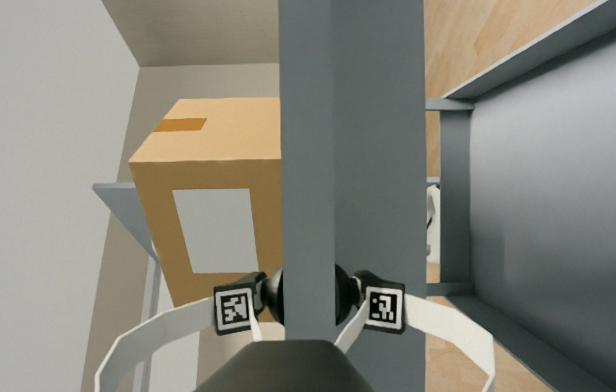

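move(r2={"base":{"rotate_rad":0.2},"pace":"slow"}, blocking=false, cameras=[])

wait(seconds=2, cameras=["r2_wrist_camera","r2_head_camera","r1_head_left_camera"])

Scene clock: 371.10 s.
move: r2 moving
r1: as last shown
r1.lidar_m: 3.48 2.14 1.93 1.95 0.25 0.33 3.90 1.34 2.23 2.84 1.01 0.98
r1.motor_effort: lift_m=+20(20) arm_m=+4(4) wheel_0=+1(1) wheel_1=+5(6) wheel_2=-4(4)
r1.servo_current: wrist_yaw_rad=33(65) wrist_pitch_rad=39(46) wrist_roll_rad=46(59) gripper_m=46(52)
r1.wrist_depth_mm: 136 138 - - 488 263 - / 111 138 - - 508 244 169 / 116 139 251 - 521 248 171 / 131 156 - - 535 253 173 / 140 - - - 544 255 174 / 1138 1229 195 1205 188 255 174 / 878 768 759 798 477 200 174
r2.base_odometry: x=-0.312 y=-1.525 heading=-2.408
r2.turned_by_wheels: +0.122
r2.turned_by_imu: +0.119
r2.base_tilt: forward=-0.6 right=+0.1
r2.lidar_m: 0.40 2.94 2.41 2.01 2.01 2.26 2.87 2.86 3.23 2.76 2.74 0.42
r2.base_status: rotate_rad moving
r2.joint_positions: lift_m=+0.688 arm_m=+0.000 wrist_yaw_rad=-0.003 wrist_pitch_rad=+0.002 wrist_roll_rad=+1.568 gripper_m=-0.037
r2.joint_status: not commanded
r2.measured_speeds: translate_m=+0.000 strafe_m=+0.000 rotate_rad=+0.422 lift_m=+0.000 arm_m=+0.000 wrist_yaw_rad=+0.000 wrist_pitch_rad=+0.000 wrist_roll_rad=+0.000
r2.motor_effort: lift_m=+18(18) arm_m=-4(4) wheel_0=-9(13) wheel_1=-6(9) wheel_2=-9(11)
r2.servo_current: wrist_yaw_rad=52(52) wrist_pitch_rad=46(46) wrist_roll_rad=52(65) gripper_m=117(143)
r2.hand_pose: x=+0.4590 y=-0.0884 z=+0.8656 quat_wxyz=(+0.708, +0.706, +0.000, -0.002) (m; r2's base frame)
r2.wrist_depth_mm: - - - 148 204 676 - / - - 504 153 209 768 - / - 452 442 156 216 - - / - - 504 160 221 - - / - - 580 166 229 - - / - - 185 171 178 554 - / - - - - 242 1499 477
pictures: none
No camera images: "cameras" was empty.

Scene clock: 371.80 s.
earlier move: r2 done
r1.base_odometry: x=-1.692 y=+1.502 heading=-3.076
r1.turned_by_wheels: +0.000
r1.turned_by_imu: +0.000
r1.base_tilt: forward=-1.6 right=+1.3
r1.lidar_m: 3.50 2.14 1.94 1.95 0.25 0.33 3.89 1.34 2.20 2.84 1.02 1.00
r1.base_status: not commanded
r1.joint_positions: lift_m=+0.127 arm_m=+0.000 wrist_yaw_rad=+3.090 wrist_pitch_rad=+0.002 wrist_roll_rad=+0.000 gripper_m=+0.056
r1.joint_status: not commanded
r1.measured_speeds: all 0
r1.motor_effort: lift_m=+20(20) arm_m=+4(4) wheel_0=+0(1) wheel_1=+6(6) wheel_2=-4(4)
r1.servo_current: wrist_yaw_rad=46(65) wrist_pitch_rad=33(46) wrist_roll_rad=59(59) gripper_m=39(52)
r1.hand_pose: x=-0.1126 y=+0.1022 z=+0.3045 quat_wxyz=(+0.026, -0.001, +0.000, +1.000) (m; r1's base frame)
r1.wrist_depth_mm: 136 138 - - 488 260 - / 110 138 - - 508 246 169 / 116 138 252 - 525 249 171 / 131 156 - - 539 252 173 / 140 - - - 554 254 175 / 1138 1205 193 1205 188 255 174 / 878 768 750 798 473 200 174
r2.base_odometry: x=-0.312 y=-1.525 heading=-2.330
r2.turned_by_wheels: +0.077
r2.turned_by_imu: +0.075
r2.base_tilt: forward=-0.7 right=+0.1
r2.lidar_m: 0.42 2.93 2.29 2.01 2.01 2.39 2.87 2.89 3.13 2.74 2.73 0.39
r2.base_status: done
r2.joint_positions: lift_m=+0.688 arm_m=+0.000 wrist_yaw_rad=+0.001 wrist_pitch_rad=+0.005 wrist_roll_rad=+1.568 gripper_m=-0.037
r2.joint_status: not commanded
r2.measured_speeds: all 0
r2.motor_effort: lift_m=+18(18) arm_m=-4(4) wheel_0=-3(13) wheel_1=-5(9) wheel_2=-6(11)
r2.servo_current: wrist_yaw_rad=33(52) wrist_pitch_rad=39(52) wrist_roll_rad=46(65) gripper_m=104(143)
r2.hand_pose: x=+0.4594 y=-0.0871 z=+0.8647 quat_wxyz=(+0.708, +0.706, +0.002, -0.001) (m; r2's base frame)
r2.wrist_depth_mm: - - 473 124 179 - - / - 415 413 129 188 - - / - 469 455 136 198 - - / - - 535 144 210 - - / - - - 154 220 - - / - - 185 165 178 1464 496 / - - - - - 1537 1160
wait: 0.70 of 2 s (r2 has come to rest)
pictures: r1_head_left_camera, r2_head_camera, r2_wrist_camera
Images, in order (width x height): r1_head_left_camera 420x672, r2_head_camera 420x560, r2_wrist_camera 616x392.

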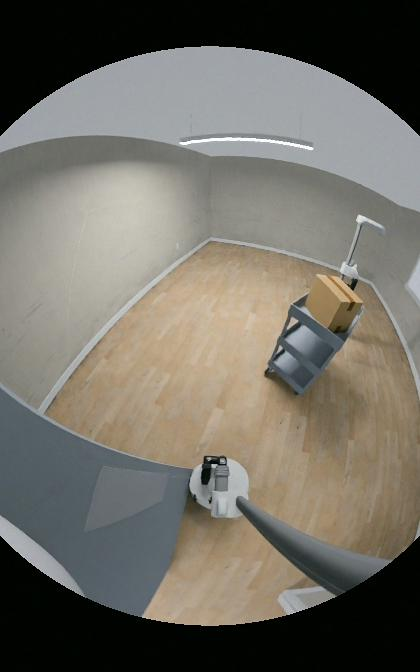

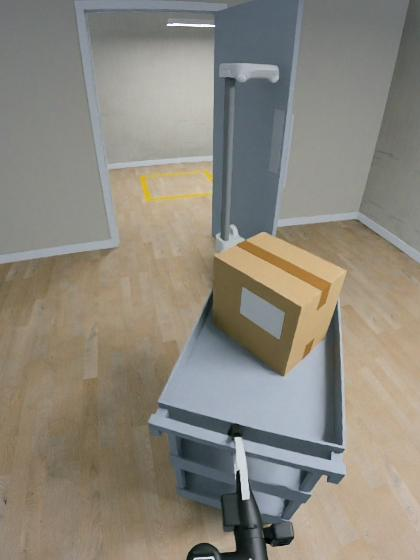

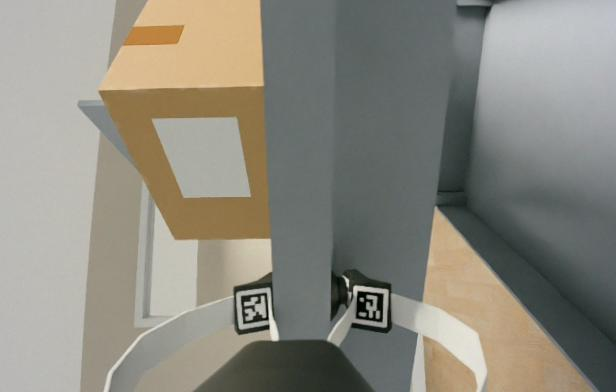

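move(r2={"base":{"strafe_m":-0.15},"pace":"slow"}, blocking=false, cameras=[])

wait(seconds=3, cameras=["r2_wrist_camera","r2_head_camera"])

Scene clock: 394.17 s.
move: r2 moving
r1: as last shown
r1.lidar_m: 3.50 2.16 1.93 1.95 0.25 0.32 3.91 1.34 2.23 2.85 1.01 1.00
r1.motor_effort: lift_m=+20(20) arm_m=+4(4) wheel_0=+1(1) wheel_1=+5(6) wheel_2=-4(4)
r1.servo_current: wrist_yaw_rad=52(72) wrist_pitch_rad=39(46) wrist_roll_rad=72(72) gripper_m=39(52)
r1.wrist_depth_mm: 136 138 - - 496 262 - / 110 138 - - 508 246 170 / 116 139 252 - 521 248 171 / 131 156 - - 539 253 174 / 139 - - - 544 255 174 / 1118 1229 194 1182 187 256 175 / 866 759 759 798 469 200 174
r2.base_odometry: x=-0.322 y=-1.515 heading=-2.330
r2.turned_by_wheels: +0.000
r2.turned_by_imu: +0.001
r2.base_tilt: forward=-0.7 right=+0.0
r2.lidar_m: 0.44 2.93 2.30 2.01 2.03 2.38 2.87 2.88 3.11 2.72 2.73 0.39
r2.base_status: strafe_m moving
r2.joint_positions: lift_m=+0.688 arm_m=+0.000 wrist_yaw_rad=+0.001 wrist_pitch_rad=+0.005 wrist_roll_rad=+1.568 gripper_m=-0.037
r2.joint_status: not commanded
r2.measured_speeds: translate_m=+0.000 strafe_m=-0.055 rotate_rad=-0.002 lift_m=+0.000 arm_m=+0.000 wrist_yaw_rad=+0.000 wrist_pitch_rad=+0.000 wrist_roll_rad=+0.000
r2.motor_effort: lift_m=+18(18) arm_m=-4(4) wheel_0=+9(11) wheel_1=-8(9) wheel_2=+0(5)
r2.servo_current: wrist_yaw_rad=52(59) wrist_pitch_rad=46(52) wrist_roll_rad=46(59) gripper_m=111(111)
r2.hand_pose: x=+0.4594 y=-0.0871 z=+0.8647 quat_wxyz=(+0.708, +0.706, +0.002, -0.001) (m; r2's base frame)
r2.wrist_depth_mm: - - 488 125 179 - - / - 410 415 129 188 - - / - 466 452 138 198 - - / - - 539 145 212 - - / - - - 155 221 - - / - - 186 165 178 1576 500 / - - - - - 1576 1160
pictures: none
No camera images: "cameras" was empty.

Scene clock: 396.30 s.
earlier move: r2 done
r1.base_odometry: x=-1.692 y=+1.502 heading=-3.076
r1.turned_by_wheels: +0.000
r1.turned_by_imu: +0.000
r1.base_tilt: forward=-1.6 right=+1.2
r1.lidar_m: 3.46 2.14 1.93 1.98 0.25 0.33 3.90 1.35 2.25 2.84 3.42 0.98
r1.base_status: not commanded
r1.joint_positions: lift_m=+0.127 arm_m=+0.000 wrist_yaw_rad=+3.090 wrist_pitch_rad=+0.002 wrist_roll_rad=+0.000 gripper_m=+0.056
r1.joint_status: not commanded
r1.measured_speeds: all 0
r1.motor_effort: lift_m=+20(20) arm_m=+4(4) wheel_0=+1(1) wheel_1=+6(6) wheel_2=-4(4)
r1.servo_current: wrist_yaw_rad=59(72) wrist_pitch_rad=46(52) wrist_roll_rad=65(72) gripper_m=39(52)
r1.hand_pose: x=-0.1126 y=+0.1022 z=+0.3045 quat_wxyz=(+0.026, -0.001, +0.000, +1.000) (m; r1's base frame)
r1.wrist_depth_mm: 136 138 - - 492 262 - / 110 138 - - 504 247 169 / 116 138 251 - 521 248 172 / 131 156 - - 539 253 173 / 140 - - - 549 255 173 / 1118 1255 194 1182 189 255 175 / 878 759 768 798 477 200 175
r2.base_odometry: x=-0.420 y=-1.422 heading=-2.330
r2.turned_by_wheels: +0.000
r2.turned_by_imu: +0.001
r2.base_tilt: forward=-0.7 right=+0.1
r2.lidar_m: 0.40 0.46 2.44 2.15 2.16 2.54 2.84 2.83 2.96 2.60 2.61 0.42
r2.base_status: done
r2.joint_positions: lift_m=+0.688 arm_m=+0.000 wrist_yaw_rad=+0.002 wrist_pitch_rad=+0.005 wrist_roll_rad=+1.568 gripper_m=-0.037
r2.joint_status: not commanded
r2.measured_speeds: all 0
r2.motor_effort: lift_m=+18(18) arm_m=-4(4) wheel_0=+7(14) wheel_1=-4(9) wheel_2=+0(5)
r2.servo_current: wrist_yaw_rad=46(59) wrist_pitch_rad=39(52) wrist_roll_rad=46(65) gripper_m=104(111)
r2.hand_pose: x=+0.4594 y=-0.0869 z=+0.8646 quat_wxyz=(+0.708, +0.706, +0.003, -0.001) (m; r2's base frame)
r2.wrist_depth_mm: - - - 146 203 723 - / - - 517 151 208 - - / - 442 442 153 214 809 - / - - 488 158 219 820 - / - - 569 164 225 - - / - - 185 167 178 559 - / - - - - 237 1499 469
wait: 2.13 of 3 s (r2 has come to rest)
pictures: r2_head_camera, r2_wrist_camera
Images, in order (width x height): r2_head_camera 420x560, r2_wrist_camera 616x392.

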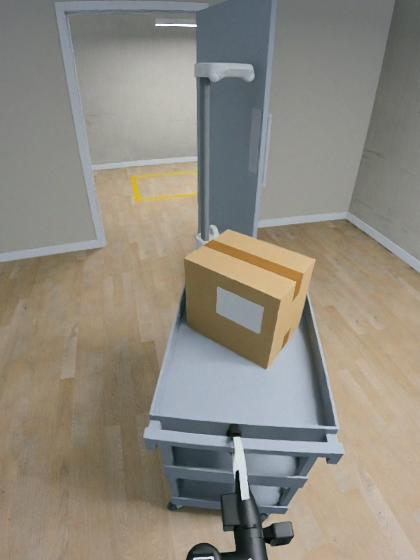

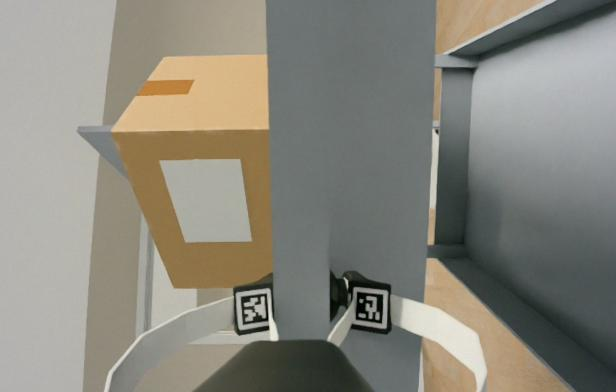

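move(r2={"base":{"translate_m":-0.7,"strafe_m":-0.06},"pace":"default"}, blocking=false, cameras=[])

wait(seconds=4, cameras=["r2_wrist_camera","r2_head_camera"])

Scene clock: 408.73 s.
move: r2 moving
r1: as last shown
r1.base_tilt: forward=-1.6 right=+1.3
r1.lidar_m: 3.50 2.16 1.94 1.97 0.25 0.34 3.90 1.35 2.22 2.81 1.07 1.03
r1.motor_effort: lift_m=+20(20) arm_m=+4(4) wheel_0=+0(1) wheel_1=+6(6) wheel_2=-4(4)
r1.servo_current: wrist_yaw_rad=39(72) wrist_pitch_rad=39(46) wrist_roll_rad=52(59) gripper_m=46(52)
r1.wrist_depth_mm: 136 138 - - 488 262 - / 111 138 - - 508 246 170 / 116 139 251 - 525 248 171 / 131 156 - - 539 253 173 / 140 - - - 544 254 174 / 1098 1255 194 1182 189 255 174 / 878 750 768 798 473 200 175
r2.base_odometry: x=-0.401 y=-1.398 heading=-2.330
r2.turned_by_wheels: +0.000
r2.turned_by_imu: +0.001
r2.base_tilt: forward=-0.6 right=+0.1
r2.lidar_m: 0.39 0.44 2.45 2.15 2.16 2.54 2.80 2.80 2.94 2.60 2.60 0.42
r2.base_status: translate_m moving; strafe_m moving
r2.joint_positions: lift_m=+0.688 arm_m=+0.000 wrist_yaw_rad=+0.002 wrist_pitch_rad=+0.006 wrist_roll_rad=+1.568 gripper_m=-0.037
r2.joint_status: not commanded
r2.measured_speeds: translate_m=-0.125 strafe_m=-0.010 rotate_rad=+0.000 lift_m=+0.000 arm_m=+0.000 wrist_yaw_rad=+0.000 wrist_pitch_rad=+0.000 wrist_roll_rad=+0.000
r2.motor_effort: lift_m=+18(18) arm_m=-3(4) wheel_0=-8(10) wheel_1=-10(10) wheel_2=+16(16)
r2.servo_current: wrist_yaw_rad=46(52) wrist_pitch_rad=46(46) wrist_roll_rad=52(52) gripper_m=104(104)
r2.hand_pose: x=+0.4595 y=-0.0868 z=+0.8645 quat_wxyz=(+0.708, +0.706, +0.003, -0.001) (m; r2's base frame)
r2.wrist_depth_mm: - - - 150 207 1430 - / - - 544 154 213 788 - / - 445 439 156 216 809 - / - - 484 160 223 831 - / - - 559 166 227 - - / - - 185 168 178 - - / - - - - 237 1464 477
pictures: none
No camera images: "cameras" was empty.

Scene clock: 412.07 s.
earlier move: r2 done
r1.base_odometry: x=-1.692 y=+1.502 heading=-3.076
r1.turned_by_wheels: +0.000
r1.turned_by_imu: +0.000
r1.base_tilt: forward=-1.6 right=+1.3
r1.lidar_m: 3.50 2.16 1.95 1.94 0.25 0.35 3.93 1.35 2.26 2.84 3.38 1.67
r1.base_status: not commanded
r1.joint_positions: lift_m=+0.127 arm_m=+0.000 wrist_yaw_rad=+3.090 wrist_pitch_rad=+0.002 wrist_roll_rad=+0.000 gripper_m=+0.056
r1.joint_status: not commanded
r1.measured_speeds: all 0
r1.motor_effort: lift_m=+20(20) arm_m=+4(4) wheel_0=+0(1) wheel_1=+6(6) wheel_2=-4(4)
r1.servo_current: wrist_yaw_rad=52(72) wrist_pitch_rad=39(52) wrist_roll_rad=33(78) gripper_m=46(52)
r1.hand_pose: x=-0.1126 y=+0.1022 z=+0.3045 quat_wxyz=(+0.026, -0.001, +0.000, +1.000) (m; r1's base frame)
r1.wrist_depth_mm: 136 138 - - 488 262 - / 111 138 - - 512 246 170 / 116 139 251 - 525 249 171 / 131 156 - - 539 252 173 / 140 - - - 549 254 174 / 1118 1205 194 1182 188 255 174 / 878 759 768 798 473 199 175
r2.base_odometry: x=+0.018 y=-0.873 heading=-2.330
r2.turned_by_wheels: +0.000
r2.turned_by_imu: -0.001
r2.base_tilt: forward=-0.7 right=+0.0
r2.lidar_m: 0.37 0.38 2.35 2.04 2.03 2.45 2.14 2.14 2.56 2.68 2.70 0.43
r2.base_status: done
r2.joint_positions: lift_m=+0.688 arm_m=+0.000 wrist_yaw_rad=+0.000 wrist_pitch_rad=+0.006 wrist_roll_rad=+1.568 gripper_m=-0.037
r2.joint_status: not commanded
r2.measured_speeds: all 0
r2.motor_effort: lift_m=+18(18) arm_m=-4(4) wheel_0=-4(13) wheel_1=-3(11) wheel_2=+2(17)
r2.servo_current: wrist_yaw_rad=46(65) wrist_pitch_rad=46(52) wrist_roll_rad=33(65) gripper_m=111(111)
r2.hand_pose: x=+0.4593 y=-0.0873 z=+0.8645 quat_wxyz=(+0.708, +0.706, +0.002, -0.002) (m; r2's base frame)
r2.wrist_depth_mm: - - - 180 241 1618 1229 / - - - 177 239 1576 - / - - 603 175 236 809 - / - 484 466 232 234 842 - / - - 496 171 231 820 - / - - 184 168 178 - - / - - 580 - 226 136 -
wait: 3.33 of 4 s (r2 has come to rest)
pictures: r2_head_camera, r2_wrist_camera
Images, in order (width x height): r2_head_camera 420x560, r2_wrist_camera 616x392.

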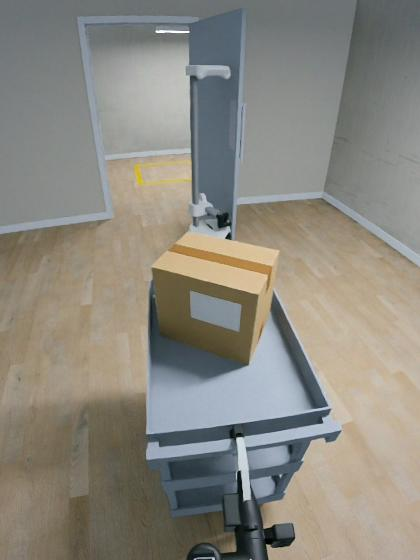

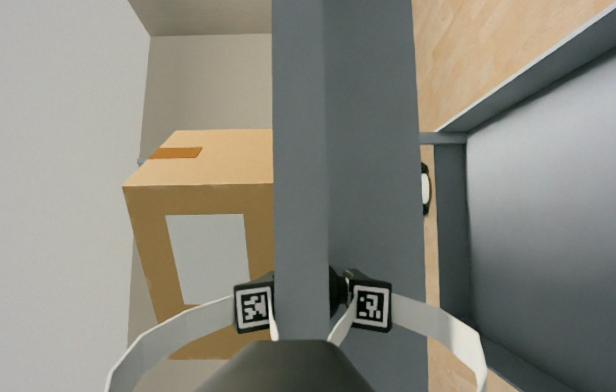

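move(r2={"base":{"rotate_rad":0.23},"pace":"slow"}, blocking=false, cameras=[])

wait(seconds=2, cameras=[])

move(r2={"base":{"translate_m":-0.4,"strafe_m":-0.1},"pace":"default"}, blocking=false, cameras=[])

wait(seconds=3, cameras=["r2_wrist_camera","r2_head_camera","r2_head_left_camera"])

Scene clock: 422.27 s.
move: r2 moving
r1: as last shown
r1.lidar_m: 3.51 2.16 1.94 1.98 0.25 0.34 3.92 1.33 2.24 2.82 3.40 1.69
r1.motor_effort: lift_m=+20(20) arm_m=+4(4) wheel_0=+1(1) wheel_1=+6(6) wheel_2=-4(4)
r1.servo_current: wrist_yaw_rad=52(59) wrist_pitch_rad=39(52) wrist_roll_rad=33(59) gripper_m=46(46)
r1.wrist_depth_mm: 136 138 - - 488 262 - / 110 138 - - 517 244 170 / 116 139 252 - 525 249 171 / 131 156 - - 539 252 173 / 139 - - - 539 254 173 / 1118 1229 193 1205 188 256 175 / 866 759 759 798 473 200 174
r2.base_odometry: x=+0.018 y=-0.873 heading=-2.206
r2.turned_by_wheels: +0.124
r2.turned_by_imu: +0.121
r2.base_tilt: forward=-0.7 right=+0.0
r2.lidar_m: 0.40 3.26 2.24 2.03 2.05 2.33 2.14 2.17 2.81 2.67 2.73 0.43
r2.base_status: rotate_rad moving
r2.joint_positions: lift_m=+0.688 arm_m=+0.000 wrist_yaw_rad=-0.005 wrist_pitch_rad=+0.006 wrist_roll_rad=+1.568 gripper_m=-0.037
r2.joint_status: not commanded
r2.measured_speeds: translate_m=+0.001 strafe_m=+0.001 rotate_rad=+0.474 lift_m=+0.000 arm_m=+0.000 wrist_yaw_rad=+0.000 wrist_pitch_rad=+0.000 wrist_roll_rad=+0.000
r2.motor_effort: lift_m=+18(18) arm_m=-3(4) wheel_0=-10(12) wheel_1=-8(10) wheel_2=-12(13)
r2.servo_current: wrist_yaw_rad=59(59) wrist_pitch_rad=52(52) wrist_roll_rad=46(52) gripper_m=104(111)
r2.hand_pose: x=+0.4588 y=-0.0889 z=+0.8645 quat_wxyz=(+0.708, +0.706, +0.000, -0.004) (m; r2's base frame)
r2.wrist_depth_mm: - - - 160 220 1618 - / - - - 162 222 741 - / - 517 452 164 224 820 - / - - 477 165 226 842 - / - - 535 167 228 - - / - - 184 168 177 - - / - - - - 232 1499 473
pictures: none
No camera images: "cameras" was empty.

Scene clock: 423.00 s.
earlier move: r2 done
r1.base_odometry: x=-1.692 y=+1.502 heading=-3.076
r1.turned_by_wheels: +0.000
r1.turned_by_imu: +0.000
r1.base_tilt: forward=-1.6 right=+1.3
r1.lidar_m: 3.49 2.16 1.95 1.95 0.25 0.34 3.92 1.32 2.22 2.81 3.41 1.68
r1.base_status: not commanded
r1.joint_positions: lift_m=+0.127 arm_m=+0.000 wrist_yaw_rad=+3.090 wrist_pitch_rad=+0.002 wrist_roll_rad=+0.000 gripper_m=+0.056
r1.joint_status: not commanded
r1.measured_speeds: all 0
r1.motor_effort: lift_m=+20(20) arm_m=+4(4) wheel_0=+1(1) wheel_1=+5(6) wheel_2=-4(4)
r1.servo_current: wrist_yaw_rad=39(72) wrist_pitch_rad=39(52) wrist_roll_rad=65(65) gripper_m=39(46)
r1.hand_pose: x=-0.1126 y=+0.1022 z=+0.3045 quat_wxyz=(+0.026, -0.001, +0.000, +1.000) (m; r1's base frame)
r1.wrist_depth_mm: 136 138 - - 488 262 - / 110 138 - - 504 246 169 / 116 139 251 - 525 249 172 / 131 156 - - 535 252 173 / 140 - - - 544 255 174 / 1118 1255 193 1205 187 255 175 / 866 759 750 788 469 200 175
r2.base_odometry: x=+0.018 y=-0.873 heading=-2.101
r2.turned_by_wheels: +0.105
r2.turned_by_imu: +0.102
r2.base_tilt: forward=-0.7 right=+0.1
r2.lidar_m: 0.42 2.92 2.16 2.02 2.15 2.25 2.14 2.22 2.78 2.67 2.80 0.41
r2.base_status: done
r2.joint_positions: lift_m=+0.688 arm_m=+0.000 wrist_yaw_rad=-0.002 wrist_pitch_rad=+0.006 wrist_roll_rad=+1.568 gripper_m=-0.037
r2.joint_status: not commanded
r2.measured_speeds: all 0
r2.motor_effort: lift_m=+18(18) arm_m=-4(4) wheel_0=-3(12) wheel_1=-3(10) wheel_2=-7(13)
r2.servo_current: wrist_yaw_rad=59(59) wrist_pitch_rad=39(52) wrist_roll_rad=39(52) gripper_m=117(117)
r2.hand_pose: x=+0.4591 y=-0.0880 z=+0.8645 quat_wxyz=(+0.708, +0.706, +0.001, -0.003) (m; r2's base frame)
r2.wrist_depth_mm: - - 500 131 185 - - / - 427 418 135 193 - - / - 466 455 141 205 - - / - - 535 148 214 - - / - - - 157 221 - - / - - 185 166 178 1576 496 / - - - - - 1576 1160
wait: 0.73 of 2 s (r2 has come to rest)
pictures: none
No camera images: "cameras" was empty.

Scene clock: 423.50 s.
move: r2 moving
r1: as last shown
r1.lidar_m: 3.47 2.17 1.93 1.93 0.25 0.36 3.91 1.35 2.22 2.81 3.39 1.71
r1.motor_effort: lift_m=+20(20) arm_m=+4(4) wheel_0=+0(1) wheel_1=+6(6) wheel_2=-4(4)
r1.servo_current: wrist_yaw_rad=39(65) wrist_pitch_rad=39(52) wrist_roll_rad=59(59) gripper_m=39(52)
r1.wrist_depth_mm: 136 138 - - 484 262 - / 111 138 - - 508 246 169 / 116 139 253 - 521 249 171 / 131 156 - - 535 252 173 / 139 - - - 549 254 174 / 1118 1229 194 1205 188 255 174 / 878 759 759 798 473 200 175
r2.base_odometry: x=+0.027 y=-0.843 heading=-2.101
r2.turned_by_wheels: +0.000
r2.turned_by_imu: +0.000
r2.base_tilt: forward=-0.7 right=+0.1
r2.lidar_m: 0.41 2.89 2.14 2.02 2.16 2.22 2.12 2.21 2.78 2.68 2.80 0.40
r2.base_status: translate_m moving; strafe_m moving
r2.joint_positions: lift_m=+0.688 arm_m=+0.000 wrist_yaw_rad=+0.000 wrist_pitch_rad=+0.006 wrist_roll_rad=+1.568 gripper_m=-0.037
r2.joint_status: not commanded
r2.measured_speeds: translate_m=-0.121 strafe_m=-0.030 rotate_rad=+0.001 lift_m=+0.000 arm_m=+0.000 wrist_yaw_rad=+0.007 wrist_pitch_rad=+0.000 wrist_roll_rad=+0.000
r2.motor_effort: lift_m=+18(18) arm_m=-4(4) wheel_0=-5(10) wheel_1=-9(11) wheel_2=+14(15)
r2.servo_current: wrist_yaw_rad=46(59) wrist_pitch_rad=52(52) wrist_roll_rad=39(52) gripper_m=104(117)
r2.hand_pose: x=+0.4593 y=-0.0875 z=+0.8645 quat_wxyz=(+0.708, +0.706, +0.002, -0.002) (m; r2's base frame)
r2.wrist_depth_mm: - - 517 131 187 - - / - 436 418 137 196 - - / - 462 455 143 206 - - / - - 530 151 216 - - / - - - 158 223 - - / - - 184 167 178 1618 480 / - - - - - 1576 1160
pictures: none
No camera images: "cameras" was empty.

Scene clock: 425.83 s.
earlier move: r2 done
r1.base_odometry: x=-1.692 y=+1.502 heading=-3.076
r1.turned_by_wheels: +0.000
r1.turned_by_imu: +0.000
r1.base_tilt: forward=-1.6 right=+1.3
r1.lidar_m: 3.49 2.18 1.94 1.95 0.25 0.33 3.92 1.33 2.25 2.84 3.41 2.00
r1.base_status: not commanded
r1.joint_positions: lift_m=+0.127 arm_m=+0.000 wrist_yaw_rad=+3.090 wrist_pitch_rad=+0.002 wrist_roll_rad=+0.000 gripper_m=+0.056
r1.joint_status: not commanded
r1.measured_speeds: all 0
r1.motor_effort: lift_m=+20(20) arm_m=+4(4) wheel_0=+1(1) wheel_1=+6(6) wheel_2=-4(4)
r1.servo_current: wrist_yaw_rad=52(65) wrist_pitch_rad=46(52) wrist_roll_rad=46(65) gripper_m=39(52)
r1.hand_pose: x=-0.1126 y=+0.1022 z=+0.3045 quat_wxyz=(+0.026, -0.001, +0.000, +1.000) (m; r1's base frame)
r1.wrist_depth_mm: 136 138 - - 488 262 - / 110 138 - - 508 246 170 / 116 139 252 - 525 248 171 / 131 156 - - 530 253 173 / 140 - - - 549 255 174 / 1138 1255 193 1205 187 256 175 / 878 759 759 798 473 200 174
r2.base_odometry: x=+0.134 y=-0.478 heading=-2.101
r2.turned_by_wheels: +0.000
r2.turned_by_imu: +0.001
r2.base_tilt: forward=-0.7 right=+0.1
r2.lidar_m: 0.38 0.41 2.22 2.12 2.23 1.83 1.71 1.81 2.56 2.57 2.68 0.43
r2.base_status: done
r2.joint_positions: lift_m=+0.688 arm_m=+0.000 wrist_yaw_rad=+0.003 wrist_pitch_rad=+0.006 wrist_roll_rad=+1.568 gripper_m=-0.037
r2.joint_status: not commanded
r2.measured_speeds: all 0
r2.motor_effort: lift_m=+18(18) arm_m=-4(4) wheel_0=-3(10) wheel_1=-2(11) wheel_2=+5(17)
r2.servo_current: wrist_yaw_rad=52(59) wrist_pitch_rad=46(52) wrist_roll_rad=52(59) gripper_m=104(117)
r2.hand_pose: x=+0.4595 y=-0.0867 z=+0.8645 quat_wxyz=(+0.708, +0.706, +0.003, -0.001) (m; r2's base frame)
r2.wrist_depth_mm: - - - 169 229 1618 1138 / - - - 169 229 741 - / - - 508 169 230 842 - / - 480 469 229 228 842 - / - - 512 168 229 842 - / - - 184 168 178 - - / - - - - 229 1499 -
wait: 2.33 of 3 s (r2 has come to rest)
pictures: r2_head_camera, r2_head_left_camera, r2_wrist_camera
Images, in order (width x height): r2_head_camera 420x560, r2_head_left_camera 420x672, r2_wrist_camera 616x392.

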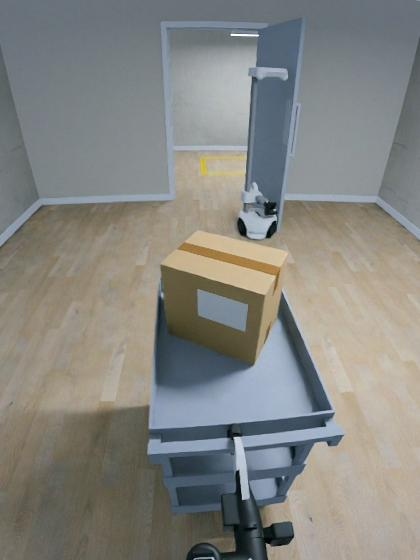

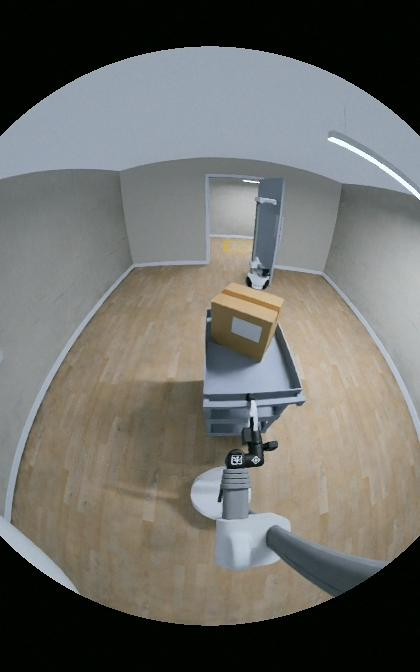

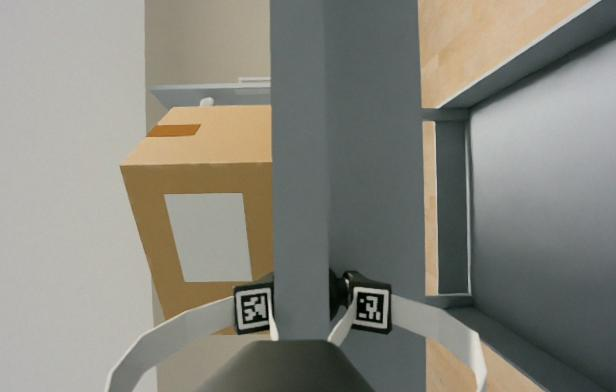

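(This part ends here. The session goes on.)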